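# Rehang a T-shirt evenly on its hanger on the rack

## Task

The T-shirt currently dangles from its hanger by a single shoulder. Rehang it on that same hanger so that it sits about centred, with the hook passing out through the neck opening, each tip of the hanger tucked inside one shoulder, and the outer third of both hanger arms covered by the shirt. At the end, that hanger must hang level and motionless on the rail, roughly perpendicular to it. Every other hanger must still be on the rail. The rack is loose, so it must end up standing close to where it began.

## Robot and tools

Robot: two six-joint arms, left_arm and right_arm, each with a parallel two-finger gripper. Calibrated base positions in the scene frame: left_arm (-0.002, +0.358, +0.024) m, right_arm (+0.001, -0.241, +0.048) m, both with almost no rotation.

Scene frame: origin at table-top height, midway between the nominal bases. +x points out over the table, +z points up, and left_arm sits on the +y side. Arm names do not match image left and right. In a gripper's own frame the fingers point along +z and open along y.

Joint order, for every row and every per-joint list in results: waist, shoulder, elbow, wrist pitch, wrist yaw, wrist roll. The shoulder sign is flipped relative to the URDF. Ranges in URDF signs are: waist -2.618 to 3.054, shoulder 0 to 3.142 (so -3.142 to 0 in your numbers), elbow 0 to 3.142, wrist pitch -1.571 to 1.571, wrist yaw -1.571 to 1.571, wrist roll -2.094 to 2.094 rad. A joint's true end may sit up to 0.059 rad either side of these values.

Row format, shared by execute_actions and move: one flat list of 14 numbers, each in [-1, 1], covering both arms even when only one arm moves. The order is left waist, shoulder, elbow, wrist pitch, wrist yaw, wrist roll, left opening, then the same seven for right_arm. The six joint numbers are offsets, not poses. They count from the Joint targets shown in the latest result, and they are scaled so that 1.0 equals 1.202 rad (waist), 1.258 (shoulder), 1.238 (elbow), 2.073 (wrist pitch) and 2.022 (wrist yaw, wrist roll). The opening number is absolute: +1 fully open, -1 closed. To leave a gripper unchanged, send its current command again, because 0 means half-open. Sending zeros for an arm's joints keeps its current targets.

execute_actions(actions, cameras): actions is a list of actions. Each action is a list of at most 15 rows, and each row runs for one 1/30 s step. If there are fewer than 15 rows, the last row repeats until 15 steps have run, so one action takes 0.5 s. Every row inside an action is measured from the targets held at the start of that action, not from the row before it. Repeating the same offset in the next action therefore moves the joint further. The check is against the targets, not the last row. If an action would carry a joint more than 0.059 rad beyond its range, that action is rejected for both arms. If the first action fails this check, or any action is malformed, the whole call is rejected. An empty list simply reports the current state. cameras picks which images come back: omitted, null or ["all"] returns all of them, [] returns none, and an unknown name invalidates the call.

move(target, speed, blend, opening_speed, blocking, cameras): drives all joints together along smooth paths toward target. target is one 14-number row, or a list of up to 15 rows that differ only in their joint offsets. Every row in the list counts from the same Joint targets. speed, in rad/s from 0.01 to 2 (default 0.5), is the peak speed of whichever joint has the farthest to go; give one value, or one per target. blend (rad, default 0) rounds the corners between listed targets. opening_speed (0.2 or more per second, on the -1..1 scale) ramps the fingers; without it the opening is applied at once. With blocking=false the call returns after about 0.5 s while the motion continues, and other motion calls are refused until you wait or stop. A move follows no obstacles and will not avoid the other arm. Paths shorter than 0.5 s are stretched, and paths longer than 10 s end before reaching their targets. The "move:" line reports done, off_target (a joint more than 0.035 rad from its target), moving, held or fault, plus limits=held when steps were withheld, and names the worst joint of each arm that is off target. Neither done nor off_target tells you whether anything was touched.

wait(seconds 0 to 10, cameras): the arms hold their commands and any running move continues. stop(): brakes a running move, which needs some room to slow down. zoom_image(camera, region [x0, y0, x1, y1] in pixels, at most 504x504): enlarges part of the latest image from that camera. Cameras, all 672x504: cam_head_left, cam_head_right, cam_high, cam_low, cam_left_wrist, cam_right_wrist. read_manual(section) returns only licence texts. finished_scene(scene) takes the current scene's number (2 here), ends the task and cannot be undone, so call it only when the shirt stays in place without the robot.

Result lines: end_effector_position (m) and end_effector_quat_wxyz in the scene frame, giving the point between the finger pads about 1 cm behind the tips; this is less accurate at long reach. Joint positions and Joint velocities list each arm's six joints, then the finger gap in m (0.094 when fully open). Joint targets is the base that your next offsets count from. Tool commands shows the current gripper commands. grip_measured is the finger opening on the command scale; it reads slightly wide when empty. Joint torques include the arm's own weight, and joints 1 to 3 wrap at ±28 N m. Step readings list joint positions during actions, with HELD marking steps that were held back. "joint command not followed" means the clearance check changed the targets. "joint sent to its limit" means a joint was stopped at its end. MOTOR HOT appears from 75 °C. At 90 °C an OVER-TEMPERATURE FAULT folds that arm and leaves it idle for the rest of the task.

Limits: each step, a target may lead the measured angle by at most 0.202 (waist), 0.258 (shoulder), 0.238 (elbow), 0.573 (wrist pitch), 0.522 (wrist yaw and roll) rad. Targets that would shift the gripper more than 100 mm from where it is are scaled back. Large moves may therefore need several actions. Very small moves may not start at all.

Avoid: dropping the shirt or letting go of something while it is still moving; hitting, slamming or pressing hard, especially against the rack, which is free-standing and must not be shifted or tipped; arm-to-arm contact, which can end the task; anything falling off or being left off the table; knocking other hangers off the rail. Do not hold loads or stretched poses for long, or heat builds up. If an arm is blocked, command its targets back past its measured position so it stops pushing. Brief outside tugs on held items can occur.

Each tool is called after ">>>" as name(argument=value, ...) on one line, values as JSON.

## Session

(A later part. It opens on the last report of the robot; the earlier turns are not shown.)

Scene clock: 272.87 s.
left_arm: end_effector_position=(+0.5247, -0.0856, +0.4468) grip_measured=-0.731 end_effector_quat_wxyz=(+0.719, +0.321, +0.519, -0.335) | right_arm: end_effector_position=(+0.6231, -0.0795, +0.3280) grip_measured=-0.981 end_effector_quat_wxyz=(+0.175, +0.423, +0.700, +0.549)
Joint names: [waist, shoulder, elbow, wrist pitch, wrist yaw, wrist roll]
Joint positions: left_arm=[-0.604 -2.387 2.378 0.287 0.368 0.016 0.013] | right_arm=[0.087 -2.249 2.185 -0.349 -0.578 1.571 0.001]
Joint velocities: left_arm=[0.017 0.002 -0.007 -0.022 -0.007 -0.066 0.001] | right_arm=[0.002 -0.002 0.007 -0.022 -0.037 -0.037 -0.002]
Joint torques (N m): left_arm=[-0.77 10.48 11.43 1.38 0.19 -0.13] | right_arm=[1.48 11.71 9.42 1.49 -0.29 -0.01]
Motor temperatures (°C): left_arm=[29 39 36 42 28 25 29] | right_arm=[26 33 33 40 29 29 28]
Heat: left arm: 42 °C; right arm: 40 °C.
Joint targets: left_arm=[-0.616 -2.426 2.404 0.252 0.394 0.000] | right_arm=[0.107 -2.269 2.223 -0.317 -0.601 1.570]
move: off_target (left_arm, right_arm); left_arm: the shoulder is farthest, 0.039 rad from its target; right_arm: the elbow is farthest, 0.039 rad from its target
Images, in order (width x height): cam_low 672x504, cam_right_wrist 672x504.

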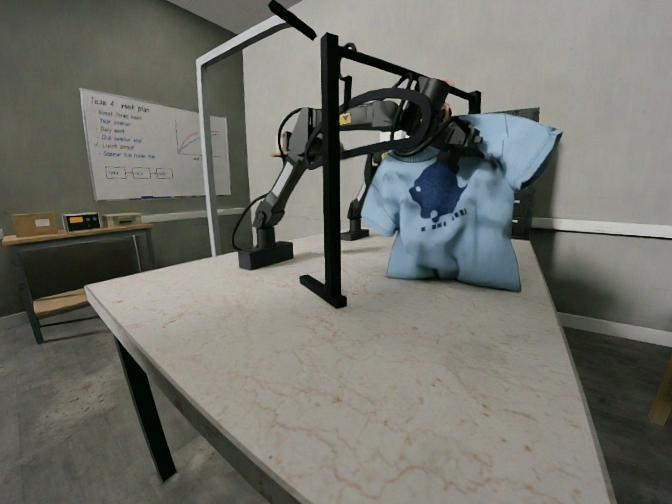

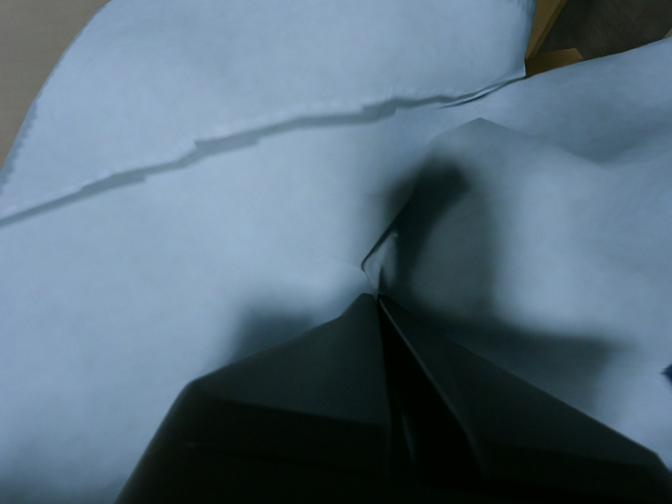

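>>> move(target=[0,0,0,0,0,0,-1,0.02,-0.10,0.13,-0.02,0.124,0,-1], speed=0.1, cameras=["cam_right_wrist","cam_low","cam_high","cam_left_wrist"])

Scene clock: 276.27 s.
left_arm: end_effector_position=(+0.5254, -0.0851, +0.4469) grip_measured=-0.731 end_effector_quat_wxyz=(+0.720, +0.320, +0.519, -0.332) | right_arm: end_effector_position=(+0.6625, -0.0893, +0.3216) grip_measured=-0.982 end_effector_quat_wxyz=(+0.257, +0.459, +0.676, +0.515)
Joint names: [waist, shoulder, elbow, wrist pitch, wrist yaw, wrist roll]
Joint positions: left_arm=[-0.604 -2.387 2.378 0.287 0.363 0.019 0.013] | right_arm=[0.118 -2.365 2.345 -0.349 -0.357 1.571 0.001]
Joint velocities: left_arm=[-0.002 -0.002 -0.007 -0.037 -0.007 -0.022 -0.002] | right_arm=[0.002 -0.012 0.017 0.037 0.051 0.022 0]
Joint torques (N m): left_arm=[-0.95 10.26 11.43 1.4 0.23 -0.16] | right_arm=[0.91 11.62 9.46 1.19 0.05 -0.01]
Motor temperatures (°C): left_arm=[29 39 36 42 28 25 29] | right_arm=[26 33 33 40 29 29 28]
Heat: left arm: 42 °C; right arm: 40 °C.
Joint targets: left_arm=[-0.616 -2.426 2.404 0.252 0.394 0.000] | right_arm=[0.131 -2.395 2.384 -0.359 -0.350 1.570]
move: off_target (left_arm, right_arm); left_arm: the shoulder is farthest, 0.039 rad from its target; right_arm: the elbow is farthest, 0.039 rad from its target
Images, in order (width x height): cam_high 672x504, cam_low 672x504, cam_left_wrist 672x504, cam_right_wrist 672x504.

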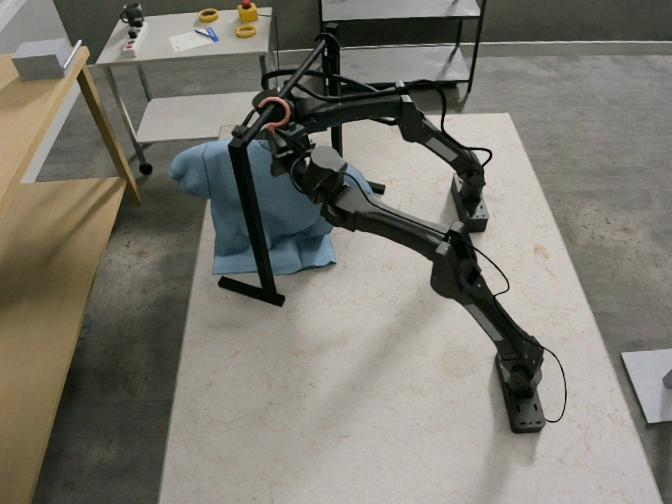

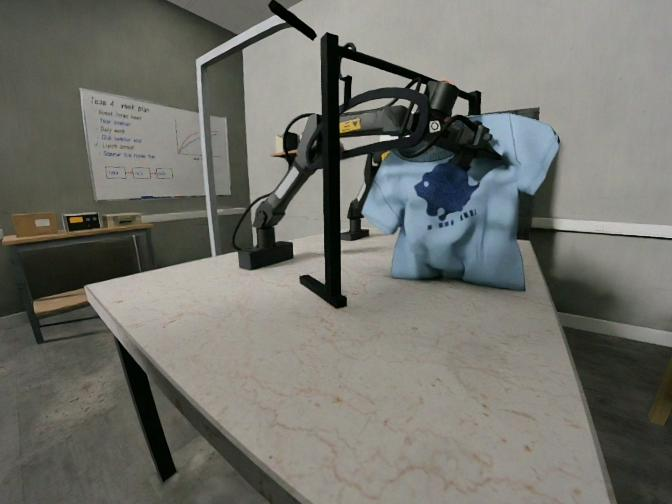

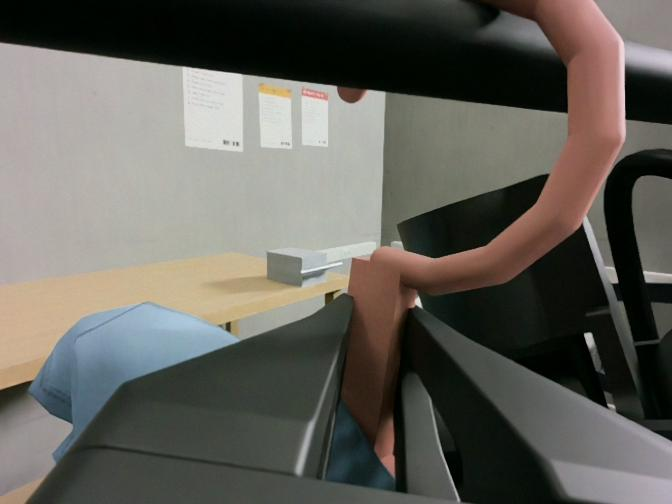

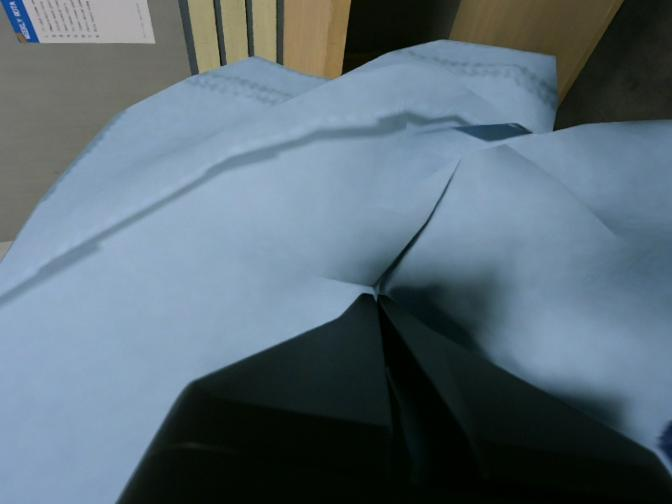

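>>> move(target=[0,0,0,0,0,0,-1,0.0,-0.055,0.10,-0.02,0.15,0,-1], speed=0.1, cameras=["cam_right_wrist","cam_low","cam_high","cam_left_wrist"])

Scene clock: 279.90 s.
left_arm: end_effector_position=(+0.5247, -0.0859, +0.4469) grip_measured=-0.731 end_effector_quat_wxyz=(+0.718, +0.319, +0.520, -0.335) | right_arm: end_effector_position=(+0.6897, -0.1295, +0.3190) grip_measured=-0.982 end_effector_quat_wxyz=(+0.354, +0.522, +0.631, +0.451)
Joint names: [waist, shoulder, elbow, wrist pitch, wrist yaw, wrist roll]
Joint positions: left_arm=[-0.606 -2.387 2.378 0.287 0.363 0.012 0.013] | right_arm=[0.128 -2.438 2.466 -0.378 -0.068 1.571 0.001]
Joint velocities: left_arm=[-0.007 0.007 -0.002 0.037 -0.037 -0.037 0] | right_arm=[-0.007 0.002 -0.012 -0.037 -0.081 -0.066 0.001]
Joint torques (N m): left_arm=[-0.73 10.58 11.29 1.4 0.24 -0.11] | right_arm=[0.18 12.49 9.68 1.11 0.16 -0.01]
Motor temperatures (°C): left_arm=[29 39 36 42 28 25 29] | right_arm=[26 33 33 40 29 29 28]
Heat: left arm: 42 °C; right arm: 40 °C.
Joint targets: left_arm=[-0.616 -2.426 2.404 0.252 0.394 0.000] | right_arm=[0.131 -2.464 2.508 -0.400 -0.047 1.570]
move: off_target (left_arm, right_arm); left_arm: the shoulder is farthest, 0.039 rad from its target; right_arm: the elbow is farthest, 0.042 rad from its target
Images, in order (width x height): cam_high 672x504, cam_low 672x504, cam_left_wrist 672x504, cam_right_wrist 672x504.

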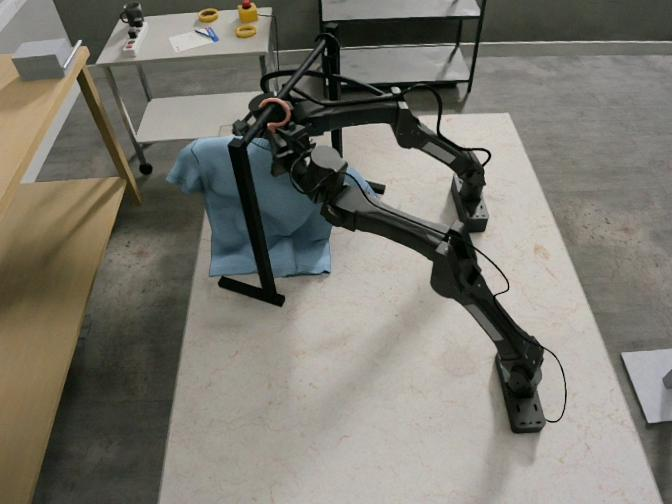

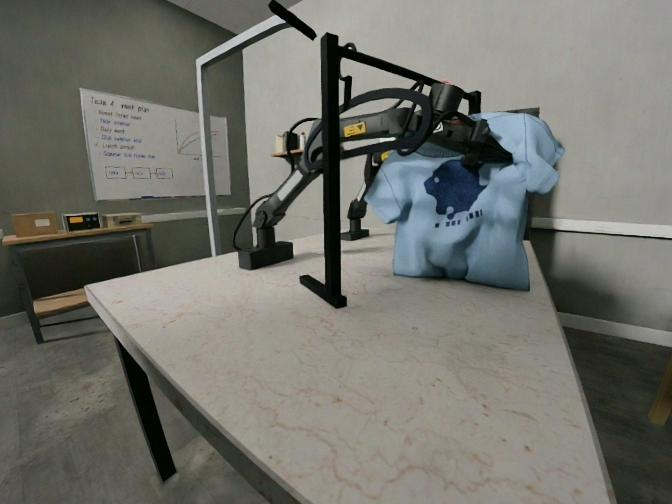

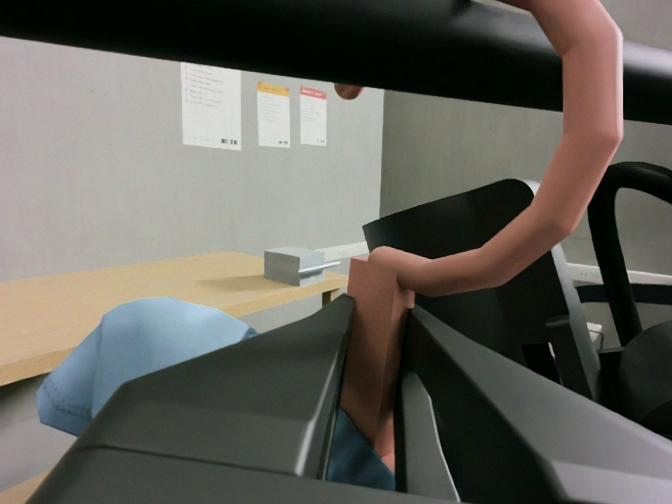

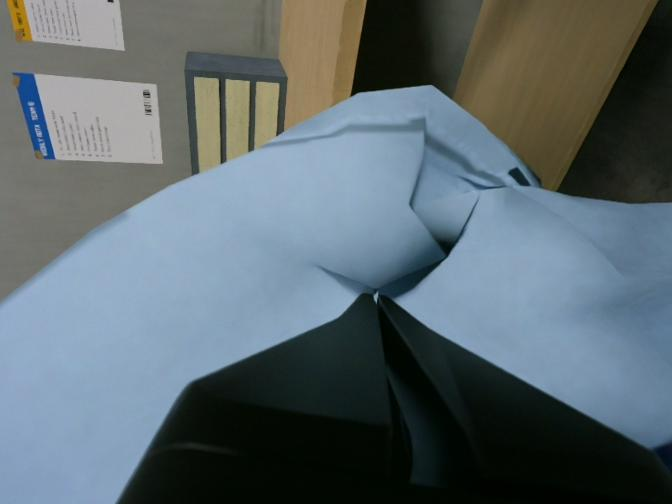

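>>> move(target=[0,0,0,0,0,0,-1,0,0,0,0,0,0,-0.3], opening_speed=0.8, cameras=[])

>>> move(target=[[0,0,0,0,0,0,-1,-0.1,0.1,-0.1,0,0,0,-0.3],[0,0,0,0,0,0,-1,-0.12,0.7,-0.7,0,0,0,-0.3]], speed=0.3, cameras=["cam_right_wrist","cam_low","cam_high","cam_left_wrist"])

Scene clock: 281.17 s.
left_arm: end_effector_position=(+0.5229, -0.0874, +0.4468) grip_measured=-0.731 end_effector_quat_wxyz=(+0.715, +0.319, +0.520, -0.342) | right_arm: end_effector_position=(+0.6908, -0.1310, +0.3147) grip_measured=-0.302 end_effector_quat_wxyz=(+0.355, +0.526, +0.631, +0.446)
Joint names: [waist, shoulder, elbow, wrist pitch, wrist yaw, wrist roll]
Joint positions: left_arm=[-0.607 -2.387 2.378 0.287 0.373 0 0.013] | right_arm=[0.128 -2.444 2.466 -0.38 -0.059 1.571 0.033]
Joint velocities: left_arm=[0.002 0.007 0.007 0.037 -0.037 -0.051 0.001] | right_arm=[-0.022 -0.012 0.007 -0.066 -0.037 0.037 -0.001]
Joint torques (N m): left_arm=[-0.7 10.54 11.43 1.39 0.12 -0.02] | right_arm=[0.18 13.05 9.66 1.12 0.08 -0.01]
Motor temperatures (°C): left_arm=[29 39 36 42 28 25 29] | right_arm=[26 33 33 39 29 29 28]
Heat: left arm: 42 °C; right arm: 39 °C.
Joint targets: left_arm=[-0.616 -2.426 2.404 0.252 0.394 0.000] | right_arm=[0.131 -2.464 2.508 -0.400 -0.047 1.570]
move: off_target (left_arm, right_arm); left_arm: the shoulder is farthest, 0.039 rad from its target; right_arm: the elbow is farthest, 0.042 rad from its target
No camera images: "cameras" was empty.

Scene clock: 284.63 s.
left_arm: end_effector_position=(+0.5000, -0.1044, +0.4532) grip_measured=-0.747 end_effector_quat_wxyz=(+0.708, +0.351, +0.492, -0.366) | right_arm: end_effector_position=(+0.5157, -0.2359, +0.3455) grip_measured=-0.302 end_effector_quat_wxyz=(+0.340, +0.607, +0.618, +0.365)
Joint names: [waist, shoulder, elbow, wrist pitch, wrist yaw, wrist roll]
Joint positions: left_arm=[-0.63 -2.387 2.387 0.303 0.445 0.008 0.012] | right_arm=[-0.022 -1.69 1.616 -0.453 -0.047 1.571 0.033]
Joint velocities: left_arm=[-0.007 0.012 0.007 -0.007 -0.066 -0.022 0] | right_arm=[-0.007 0.017 -0.012 0.022 -0.051 0.037 0]
Joint torques (N m): left_arm=[1.29 10.37 10.5 1.2 -0.67 -0.06] | right_arm=[0.59 18.39 8.49 1.71 0.03 -0.01]
Motor temperatures (°C): left_arm=[29 38 36 42 28 25 29] | right_arm=[26 35 33 40 29 29 28]
Heat: left arm: 42 °C; right arm: 40 °C.
Joint targets: left_arm=[-0.616 -2.426 2.404 0.252 0.394 0.000] | right_arm=[-0.014 -1.583 1.642 -0.400 -0.047 1.570]
move: off_target (left_arm, right_arm); left_arm: the wrist pitch is farthest, 0.051 rad from its target; right_arm: the shoulder is farthest, 0.107 rad from its target
Images, in order (width x height): cam_high 672x504, cam_low 672x504, cam_left_wrist 672x504, cam_right_wrist 672x504.

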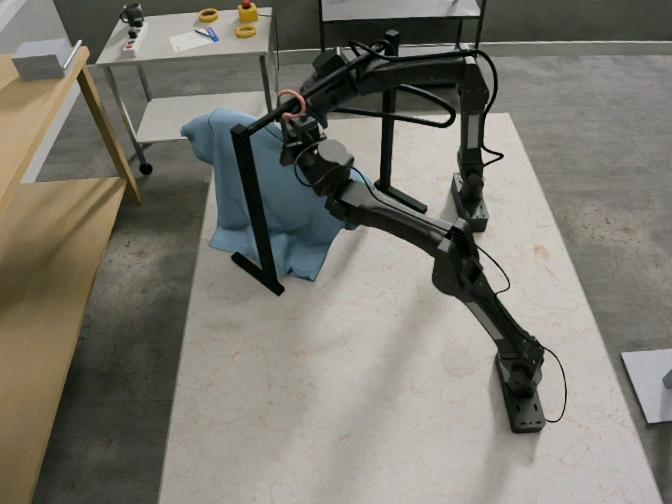

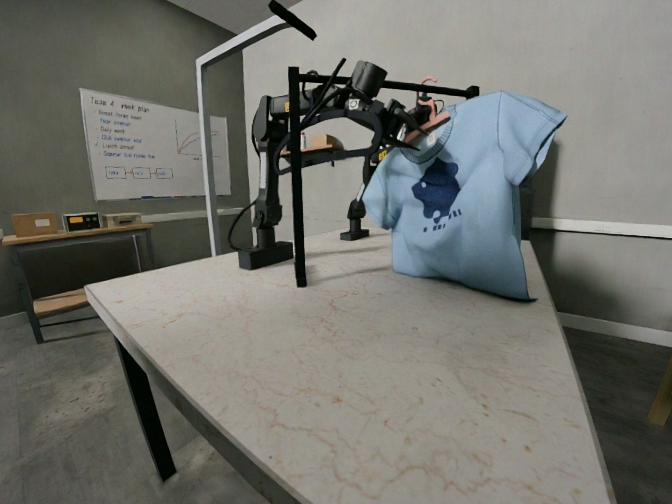

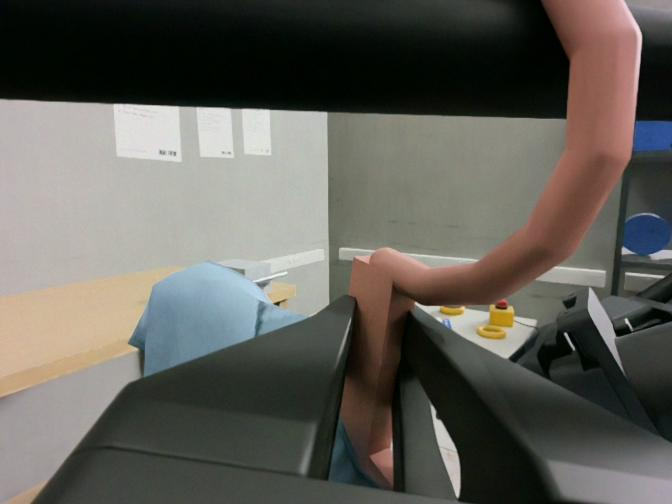

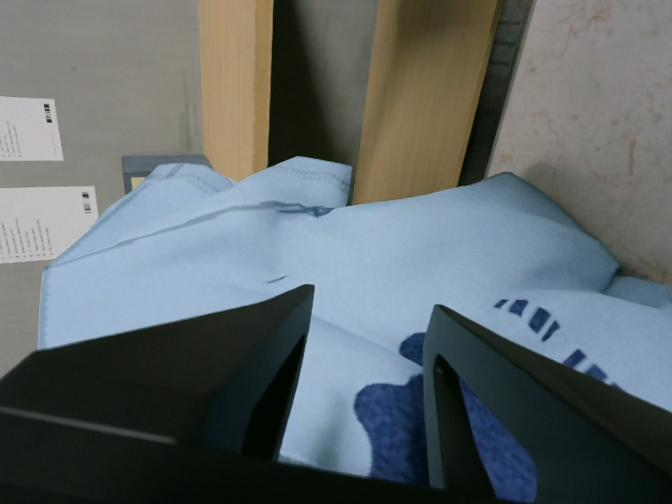

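>>> move(target=[0,0,0,0,0,0,-1,0.0,-0.25,0.18,0,0,0,-0.3], speed=0.25, cameras=["cam_low","cam_high","cam_head_left"])

Scene clock: 286.43 s.
left_arm: end_effector_position=(+0.5093, -0.0977, +0.4507) grip_measured=-0.748 end_effector_quat_wxyz=(+0.709, +0.337, +0.506, -0.358) | right_arm: end_effector_position=(+0.5686, -0.2335, +0.3398) grip_measured=-0.302 end_effector_quat_wxyz=(+0.343, +0.602, +0.617, +0.373)
Joint names: [waist, shoulder, elbow, wrist pitch, wrist yaw, wrist roll]
Joint positions: left_arm=[-0.62 -2.387 2.387 0.289 0.417 0 0.012] | right_arm=[-0.019 -1.888 1.819 -0.44 -0.053 1.571 0.033]
Joint velocities: left_arm=[0.012 0.007 0.007 -0.022 0.007 -0.095 -0.001] | right_arm=[-0.012 -0.007 -0.012 -0.022 0.037 0.007 0]
Joint torques (N m): left_arm=[0.43 10.41 10.4 1.33 -0.25 -0.02] | right_arm=[0.38 9.51 9.85 1.59 0.01 -0.01]
Motor temperatures (°C): left_arm=[29 38 36 42 28 25 29] | right_arm=[26 35 33 40 29 29 28]
Heat: left arm: 42 °C; right arm: 40 °C.
Joint targets: left_arm=[-0.616 -2.426 2.404 0.252 0.394 0.000] | right_arm=[-0.014 -1.898 1.864 -0.400 -0.047 1.570]
move: off_target (left_arm, right_arm); left_arm: the shoulder is farthest, 0.039 rad from its target; right_arm: the elbow is farthest, 0.046 rad from its target
Images, in order (width x height): cam_head_left 672x504, cam_high 672x504, cam_low 672x504.

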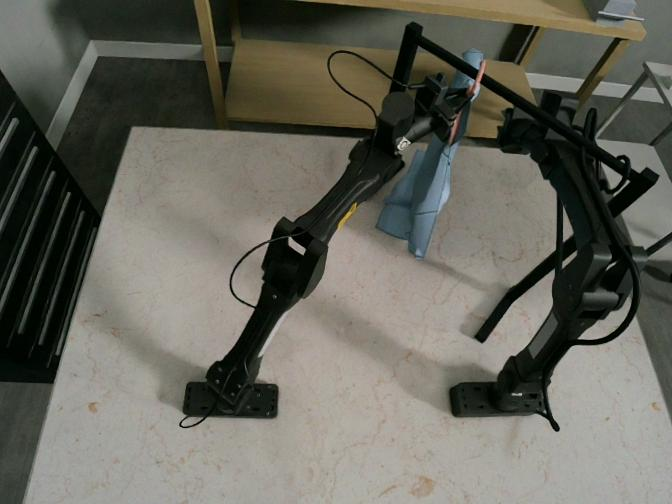

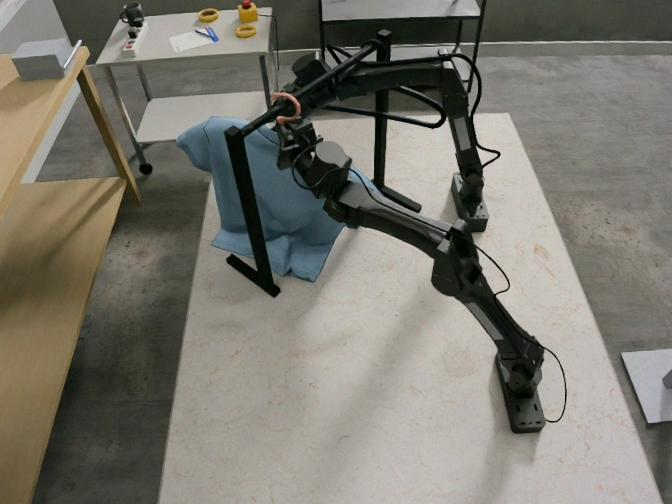

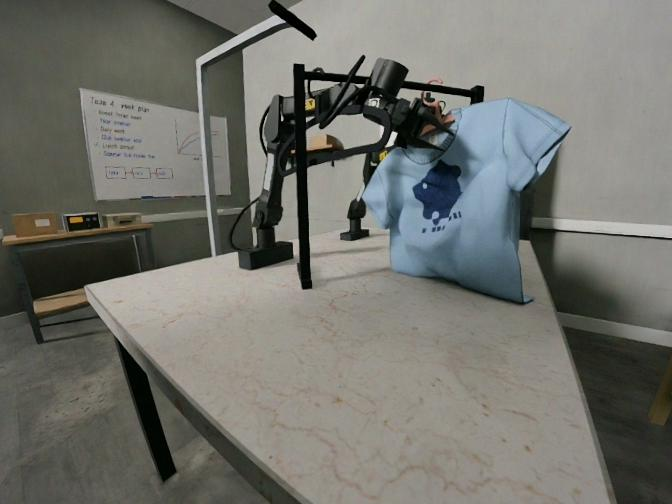

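>>> move(target=[[0,0,0,0,0,0,-1,0.04,0.01,-0.217,0.198,0,0,-0.3],[0,0,0,0,0,0,-1,0.08,0.475,-0.706,0.2,0.02,0,-0.3]], speed=0.25, cameras=["cam_right_wrist","cam_low","cam_high","cam_head_left"])

Scene clock: 292.20 s.
left_arm: end_effector_position=(+0.5093, -0.0977, +0.4507) grip_measured=-0.748 end_effector_quat_wxyz=(+0.709, +0.337, +0.506, -0.358) | right_arm: end_effector_position=(+0.4404, -0.1965, +0.3170) grip_measured=-0.302 end_effector_quat_wxyz=(+0.381, +0.548, +0.608, +0.429)
Joint names: [waist, shoulder, elbow, wrist pitch, wrist yaw, wrist roll]
Joint positions: left_arm=[-0.62 -2.387 2.387 0.289 0.417 0 0.012] | right_arm=[0.077 -1.329 1.006 -0.025 -0.019 1.571 0.033]
Joint velocities: left_arm=[-0.007 0.007 -0.002 0.007 -0.051 -0.066 -0.001] | right_arm=[0.012 0.002 -0.007 -0.007 0.051 -0.007 0]
Joint torques (N m): left_arm=[0.46 10.36 10.26 1.33 -0.25 -0.03] | right_arm=[0.39 7.66 5.76 1.66 0.07 0]
Motor temperatures (°C): left_arm=[29 38 36 42 28 25 29] | right_arm=[26 34 33 41 28 29 28]
Heat: left arm: 42 °C; right arm: 41 °C.
Joint targets: left_arm=[-0.616 -2.426 2.404 0.252 0.394 0.000] | right_arm=[0.082 -1.300 0.990 0.014 -0.006 1.570]
move: off_target (left_arm, right_arm); left_arm: the shoulder is farthest, 0.039 rad from its target; right_arm: the wrist pitch is farthest, 0.040 rad from its target
Images, in order (width x height): cam_head_left 672x504, cam_high 672x504, cam_low 672x504, cam_right_wrist 672x504.

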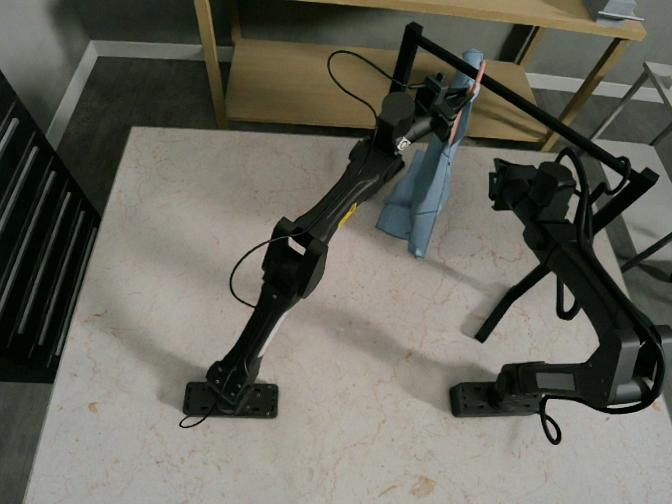

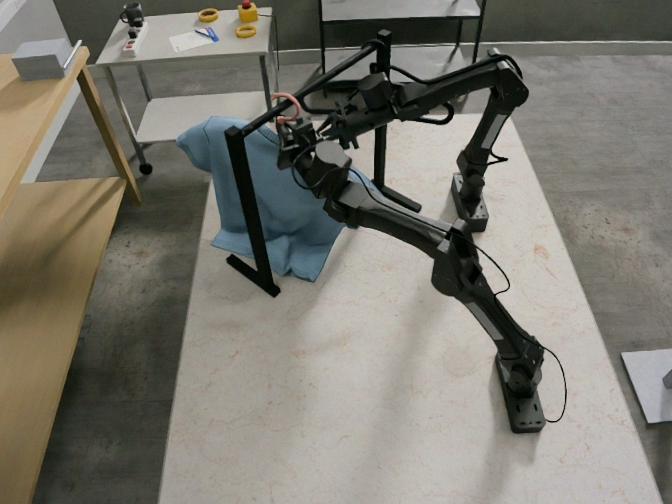

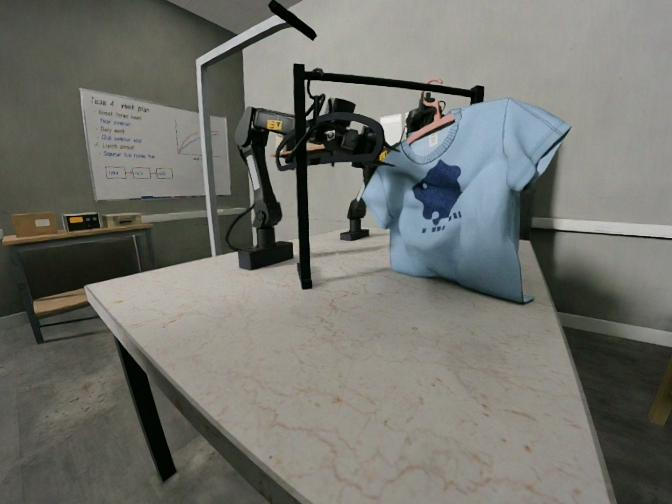

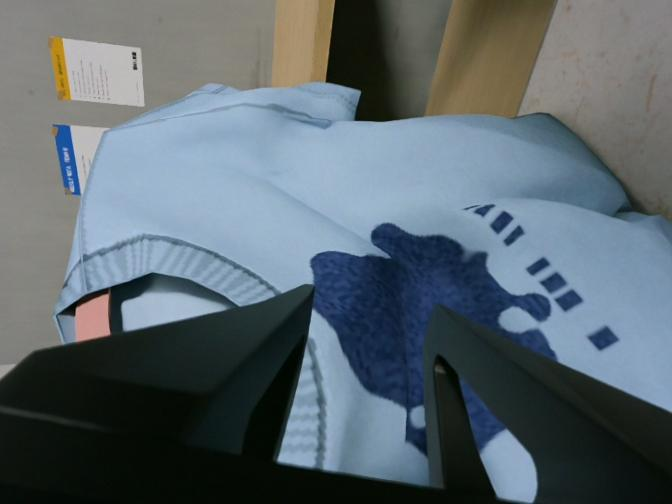

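>>> zoom_image(camera="cam_low", region=[330, 50, 580, 330])

>>> zoom_image(camera="cam_right_wrist", region=[0, 60, 380, 460])

Scaled by 1.800 from the camera's 672x504 image, which has a finer 960x720 frame.

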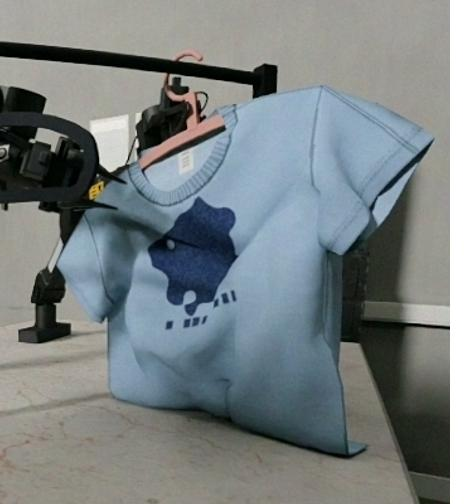

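Scaled by 1.260 from the camera's 672x504 image, which has a finer 960x720 frame.

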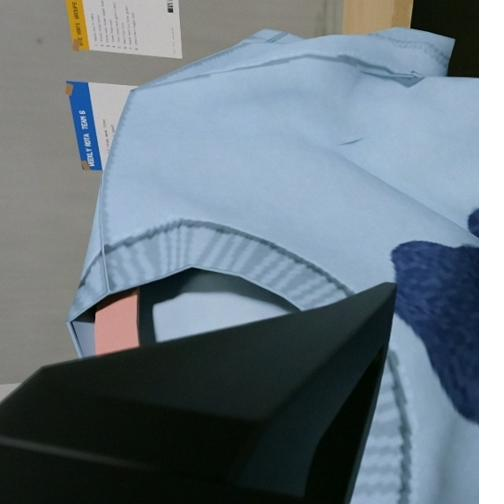

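>>> move(target=[[0,0,0,0,0,0,-1,-0.068,-0.465,0.489,0,0,0,-0.2],[0,0,0,0,0,0,-1,-0.093,-0.7035,0.84,-0.065,0,0,-0.2],[0,0,0,0,0,0,-1,-0.101,-0.67,0.897,-0.18,-0.294,0,-0.2]], speed=0.3, cameras=["cam_right_wrist","cam_low","cam_high"])

Scene clock: 299.20 s.
left_arm: end_effector_position=(+0.5093, -0.0977, +0.4507) grip_measured=-0.748 end_effector_quat_wxyz=(+0.709, +0.337, +0.506, -0.358) | right_arm: end_effector_position=(+0.6184, -0.1537, +0.3222) grip_measured=-0.202 end_effector_quat_wxyz=(+0.193, +0.472, +0.677, +0.530)
Joint names: [waist, shoulder, elbow, wrist pitch, wrist yaw, wrist roll]
Joint positions: left_arm=[-0.62 -2.387 2.387 0.289 0.417 0 0.012] | right_arm=[-0.033 -2.167 2.056 -0.338 -0.584 1.571 0.037]
Joint velocities: left_arm=[-0.007 -0.002 0.002 -0.051 -0.007 -0.022 0] | right_arm=[0.002 0.012 0.022 0.022 0.007 -0.081 -0.001]
Joint torques (N m): left_arm=[0.35 10.41 10.54 1.34 -0.28 0] | right_arm=[-0.47 14.84 9.94 0.98 -0.24 -0.01]
Motor temperatures (°C): left_arm=[28 38 36 42 28 25 29] | right_arm=[26 35 33 41 28 29 28]
Heat: left arm: 42 °C; right arm: 41 °C.
Joint targets: left_arm=[-0.616 -2.426 2.404 0.252 0.394 0.000] | right_arm=[-0.039 -2.143 2.101 -0.359 -0.601 1.570]
move: off_target (left_arm, right_arm); left_arm: the shoulder is farthest, 0.039 rad from its target; right_arm: the elbow is farthest, 0.045 rad from its target
Images, in order (width x height): cam_high 672x504, cam_low 672x504, cam_right_wrist 672x504.

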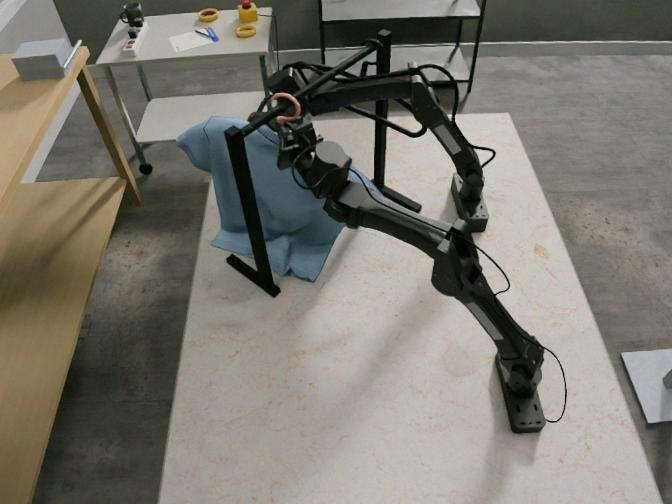

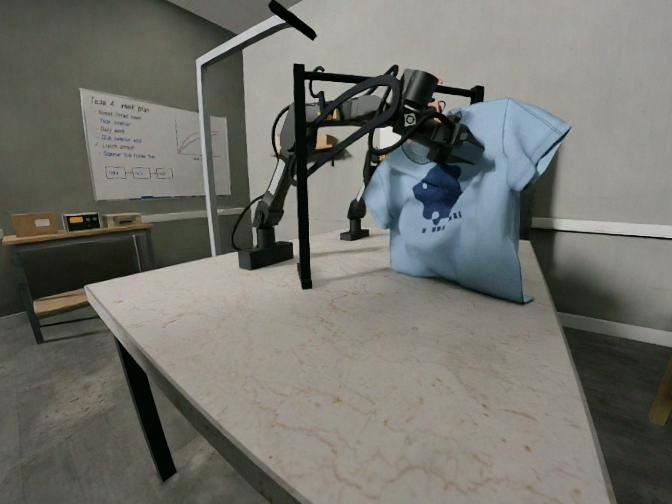

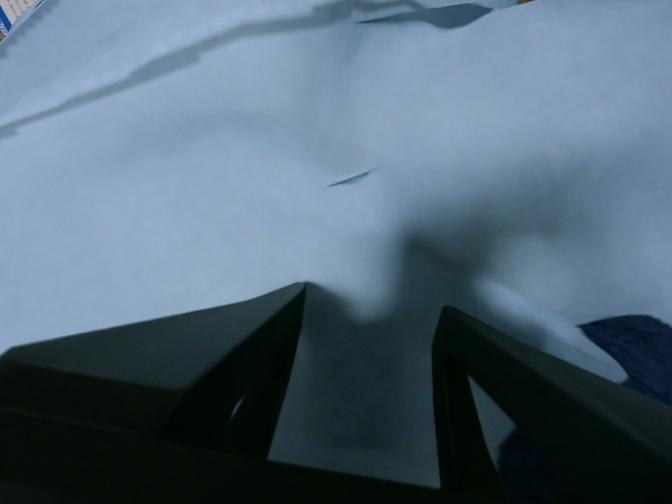

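>>> move(target=[[0,0,0,0,0,0,-1,0.0,-0.04,0.0,0.0,0,0,-0.2],[0,0,0,0,0,0,-1,0.11,-0.06,0.03,0.01,0,0,-0.2]], speed=0.12, cameras=["cam_right_wrist","cam_high"])

>>> move(target=[0,0,0,0,0,0,-1,0,0,0,0,0,0,-1], opening_speed=1.0, cameras=["cam_right_wrist","cam_low"])

Scene clock: 301.43 s.
left_arm: end_effector_position=(+0.5154, -0.0909, +0.4516) grip_measured=-0.748 end_effector_quat_wxyz=(+0.717, +0.339, +0.503, -0.343) | right_arm: end_effector_position=(+0.6176, -0.1008, +0.3183) grip_measured=-0.202 end_effector_quat_wxyz=(+0.177, +0.448, +0.694, +0.535)
Joint names: [waist, shoulder, elbow, wrist pitch, wrist yaw, wrist roll]
Joint positions: left_arm=[-0.608 -2.387 2.387 0.292 0.411 0.026 0.012] | right_arm=[0.058 -2.2 2.093 -0.338 -0.559 1.575 0.037]
Joint velocities: left_arm=[-0.017 -0.012 -0.007 0.037 -0.007 0.022 0] | right_arm=[0.007 -0.002 0.012 0.051 0.037 -0.081 0]
Joint torques (N m): left_arm=[-0.62 10.25 10.33 1.33 -0.22 -0.28] | right_arm=[2.66 11.43 9.94 1.19 -0.48 -0.06]
Motor temperatures (°C): left_arm=[28 38 35 42 28 25 29] | right_arm=[26 35 33 41 29 29 28]
Heat: left arm: 42 °C; right arm: 41 °C.
Joint targets: left_arm=[-0.616 -2.426 2.404 0.252 0.394 0.000] | right_arm=[0.093 -2.218 2.138 -0.338 -0.601 1.570]
move: off_target (left_arm, right_arm); left_arm: the wrist pitch is farthest, 0.040 rad from its target; right_arm: the elbow is farthest, 0.045 rad from its target
Images, in order (width x height): cam_high 672x504, cam_right_wrist 672x504.

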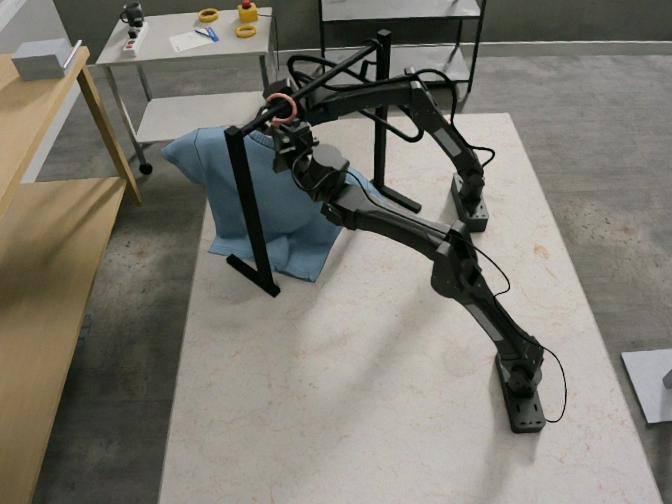

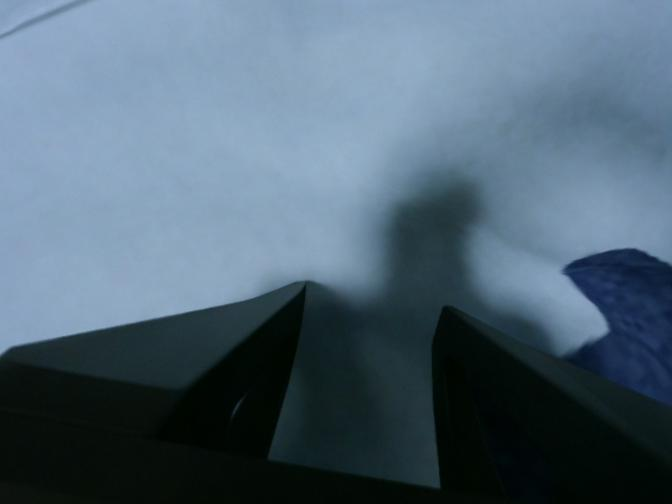

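Scene clock: 302.43 s.
left_arm: end_effector_position=(+0.5154, -0.0908, +0.4519) grip_measured=-0.748 end_effector_quat_wxyz=(+0.718, +0.339, +0.502, -0.343) | right_arm: end_effector_position=(+0.6168, -0.0949, +0.3150) grip_measured=-0.990 end_effector_quat_wxyz=(+0.173, +0.446, +0.697, +0.534)
Joint names: [waist, shoulder, elbow, wrist pitch, wrist yaw, wrist roll]
Joint positions: left_arm=[-0.608 -2.387 2.387 0.293 0.411 0.026 0.012] | right_arm=[0.068 -2.205 2.093 -0.34 -0.559 1.575 0]
Joint velocities: left_arm=[-0.007 -0.002 0.007 -0.007 -0.022 0.037 -0.001] | right_arm=[0.007 -0.007 -0.007 0.037 0.037 -0.037 -0.001]
Joint torques (N m): left_arm=[-0.85 10.45 10.41 1.32 -0.21 -0.26] | right_arm=[1.96 11.89 9.95 1.19 -0.47 -0.06]
Motor temperatures (°C): left_arm=[28 38 35 42 28 25 29] | right_arm=[26 35 33 41 29 29 28]
Heat: left arm: 42 °C; right arm: 41 °C.
Joint targets: left_arm=[-0.616 -2.426 2.404 0.252 0.394 0.000] | right_arm=[0.093 -2.219 2.138 -0.338 -0.601 1.570]
move: off_target (left_arm, right_arm); left_arm: the wrist pitch is farthest, 0.041 rad from its target; right_arm: the elbow is farthest, 0.045 rad from its target
Images, in order (width x height): cam_low 672x504, cam_right_wrist 672x504.

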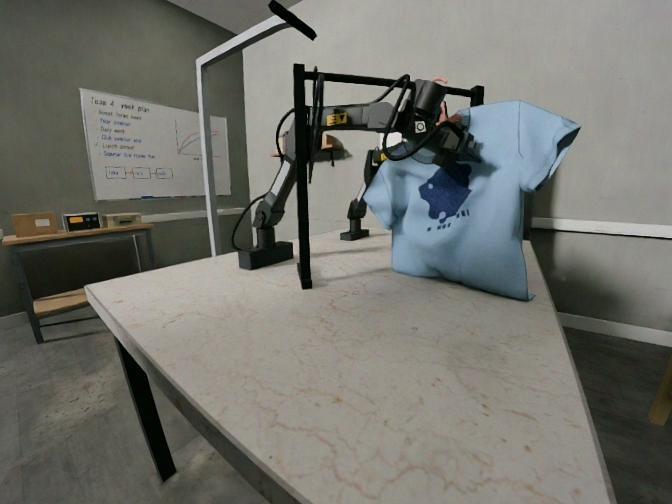

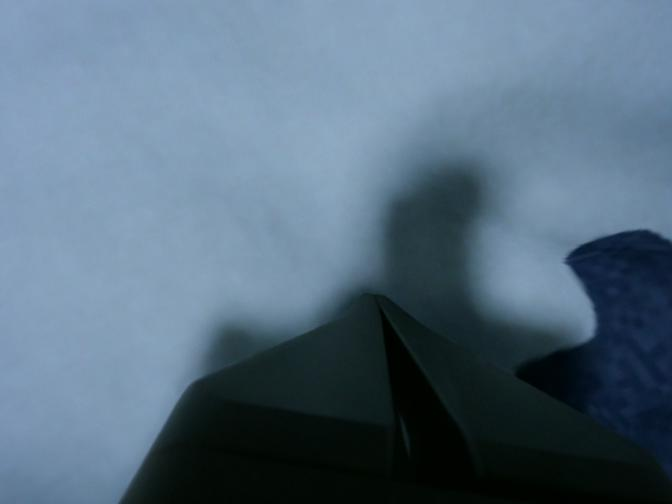

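>>> move(target=[0,0,0,0,0,0,-1,-0.02,0,0,0,0,0,-0.1], opening_speed=2.0, cameras=[])

>>> move(target=[0,0,0,0,0,0,-1,0.08,-0.015,0.03,0.0,0,0,-0.1], speed=0.12, cameras=["cam_right_wrist","cam_high"])

>>> move(target=[0,0,0,0,0,0,-1,0,0,0,0,0,0,-1], opening_speed=1.0, cameras=["cam_right_wrist","cam_low"])

Scene clock: 303.37 s.
left_arm: end_effector_position=(+0.5191, -0.0883, +0.4528) grip_measured=-0.748 end_effector_quat_wxyz=(+0.723, +0.330, +0.506, -0.336) | right_arm: end_effector_position=(+0.6178, -0.0996, +0.3082) grip_measured=-0.102 end_effector_quat_wxyz=(+0.168, +0.454, +0.697, +0.528)
Joint names: [waist, shoulder, elbow, wrist pitch, wrist yaw, wrist roll]
Joint positions: left_arm=[-0.608 -2.387 2.387 0.295 0.385 0.029 0.012] | right_arm=[0.06 -2.212 2.093 -0.352 -0.559 1.575 0.042]
Joint velocities: left_arm=[-0.017 0.017 -0.012 -0.022 0.007 -0.081 0] | right_arm=[-0.002 -0.012 -0.002 -0.037 -0.037 -0.022 0]
Joint torques (N m): left_arm=[-0.64 10.52 10.55 1.28 -0.04 -0.27] | right_arm=[0.69 12.56 9.95 1.3 -0.48 -0.06]
Motor temperatures (°C): left_arm=[28 38 35 42 28 25 29] | right_arm=[26 35 33 41 29 29 28]
Heat: left arm: 42 °C; right arm: 41 °C.
Joint targets: left_arm=[-0.616 -2.426 2.404 0.252 0.394 0.000] | right_arm=[0.069 -2.218 2.138 -0.338 -0.601 1.570]
move: off_target (left_arm, right_arm); left_arm: the wrist pitch is farthest, 0.043 rad from its target; right_arm: the elbow is farthest, 0.045 rad from its target
No camera images: "cameras" was empty.

Scene clock: 304.53 s.
left_arm: end_effector_position=(+0.5253, -0.0796, +0.4575) grip_measured=-0.748 end_effector_quat_wxyz=(+0.732, +0.326, +0.503, -0.325) | right_arm: end_effector_position=(+0.6159, -0.0698, +0.3086) grip_measured=-0.102 end_effector_quat_wxyz=(+0.164, +0.441, +0.705, +0.531)
Joint names: [waist, shoulder, elbow, wrist pitch, wrist yaw, wrist roll]
Joint positions: left_arm=[-0.595 -2.387 2.395 0.3 0.377 0.04 0.012] | right_arm=[0.113 -2.229 2.119 -0.352 -0.536 1.582 0.042]
Joint velocities: left_arm=[0.012 -0.002 -0.002 -0.095 0.037 -0.007 0] | right_arm=[-0.012 -0.012 -0.002 0.022 -0.022 -0.051 0]
Joint torques (N m): left_arm=[-1.99 10.24 9.58 1.25 0.04 -0.38] | right_arm=[4.03 12.51 10.86 1.32 -0.72 -0.11]
Motor temperatures (°C): left_arm=[28 38 35 41 28 25 29] | right_arm=[26 35 33 41 29 29 28]
Heat: left arm: 41 °C; right arm: 41 °C.
Joint targets: left_arm=[-0.616 -2.426 2.404 0.252 0.394 0.000] | right_arm=[0.165 -2.237 2.175 -0.338 -0.601 1.570]
move: off_target (left_arm, right_arm); left_arm: the wrist pitch is farthest, 0.048 rad from its target; right_arm: the wrist yaw is farthest, 0.065 rad from its target
Images, in order (width x height): cam_high 672x504, cam_right_wrist 672x504.

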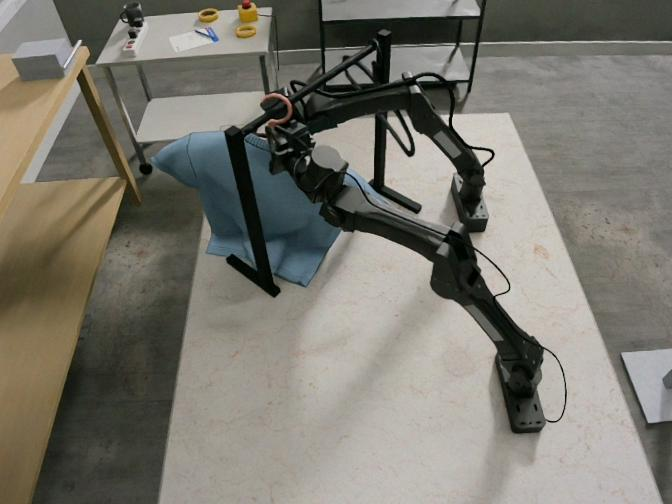

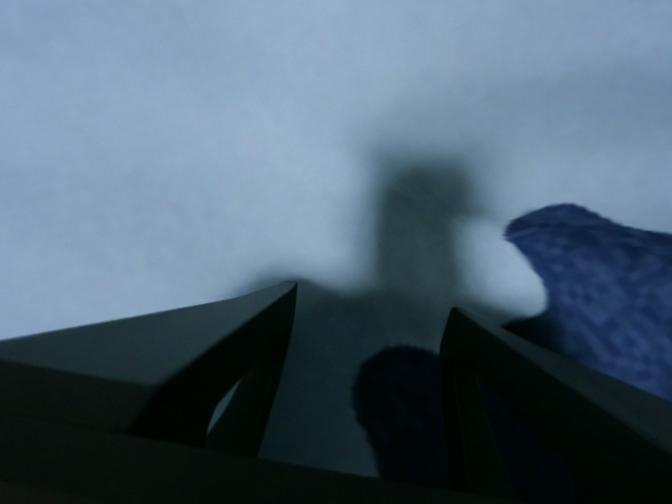

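Scene clock: 305.63 s.
left_arm: end_effector_position=(+0.5253, -0.0796, +0.4575) grip_measured=-0.748 end_effector_quat_wxyz=(+0.732, +0.326, +0.503, -0.325) | right_arm: end_effector_position=(+0.6146, -0.0639, +0.3109) grip_measured=-0.990 end_effector_quat_wxyz=(+0.163, +0.437, +0.706, +0.533)
Joint names: [waist, shoulder, elbow, wrist pitch, wrist yaw, wrist roll]
Joint positions: left_arm=[-0.595 -2.387 2.395 0.3 0.377 0.04 0.012] | right_arm=[0.123 -2.229 2.124 -0.352 -0.536 1.582 0]
Joint velocities: left_arm=[-0.022 0.017 -0.012 0.051 0.037 0.007 -0.001] | right_arm=[-0.022 0.007 0.012 0.051 0.037 -0.007 0]
Joint torques (N m): left_arm=[-1.98 10.45 9.77 1.29 0.1 -0.39] | right_arm=[3.28 12.52 10.43 1.33 -0.71 -0.11]
Motor temperatures (°C): left_arm=[29 38 36 41 28 25 29] | right_arm=[26 35 33 40 29 29 28]
Heat: left arm: 41 °C; right arm: 40 °C.
Joint targets: left_arm=[-0.616 -2.426 2.404 0.252 0.394 0.000] | right_arm=[0.166 -2.237 2.175 -0.338 -0.601 1.570]
move: off_target (left_arm, right_arm); left_arm: the wrist pitch is farthest, 0.048 rad from its target; right_arm: the wrist yaw is farthest, 0.065 rad from its target
Images, in order (width x height): cam_low 672x504, cam_right_wrist 672x504.

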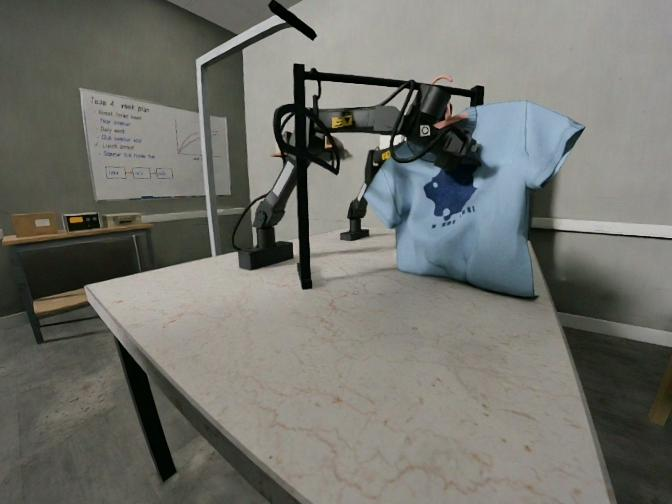

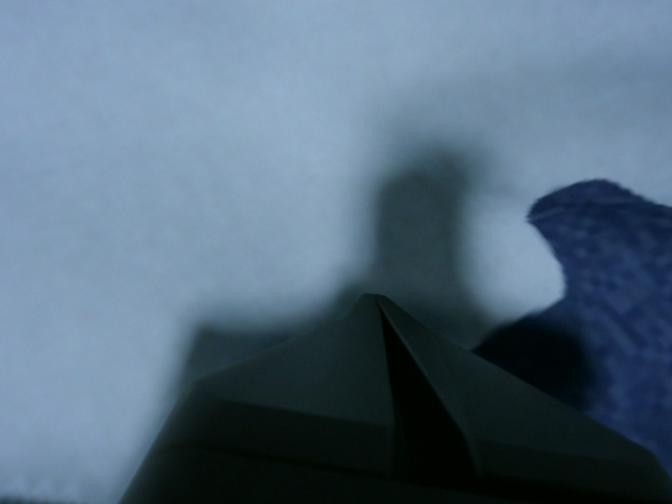

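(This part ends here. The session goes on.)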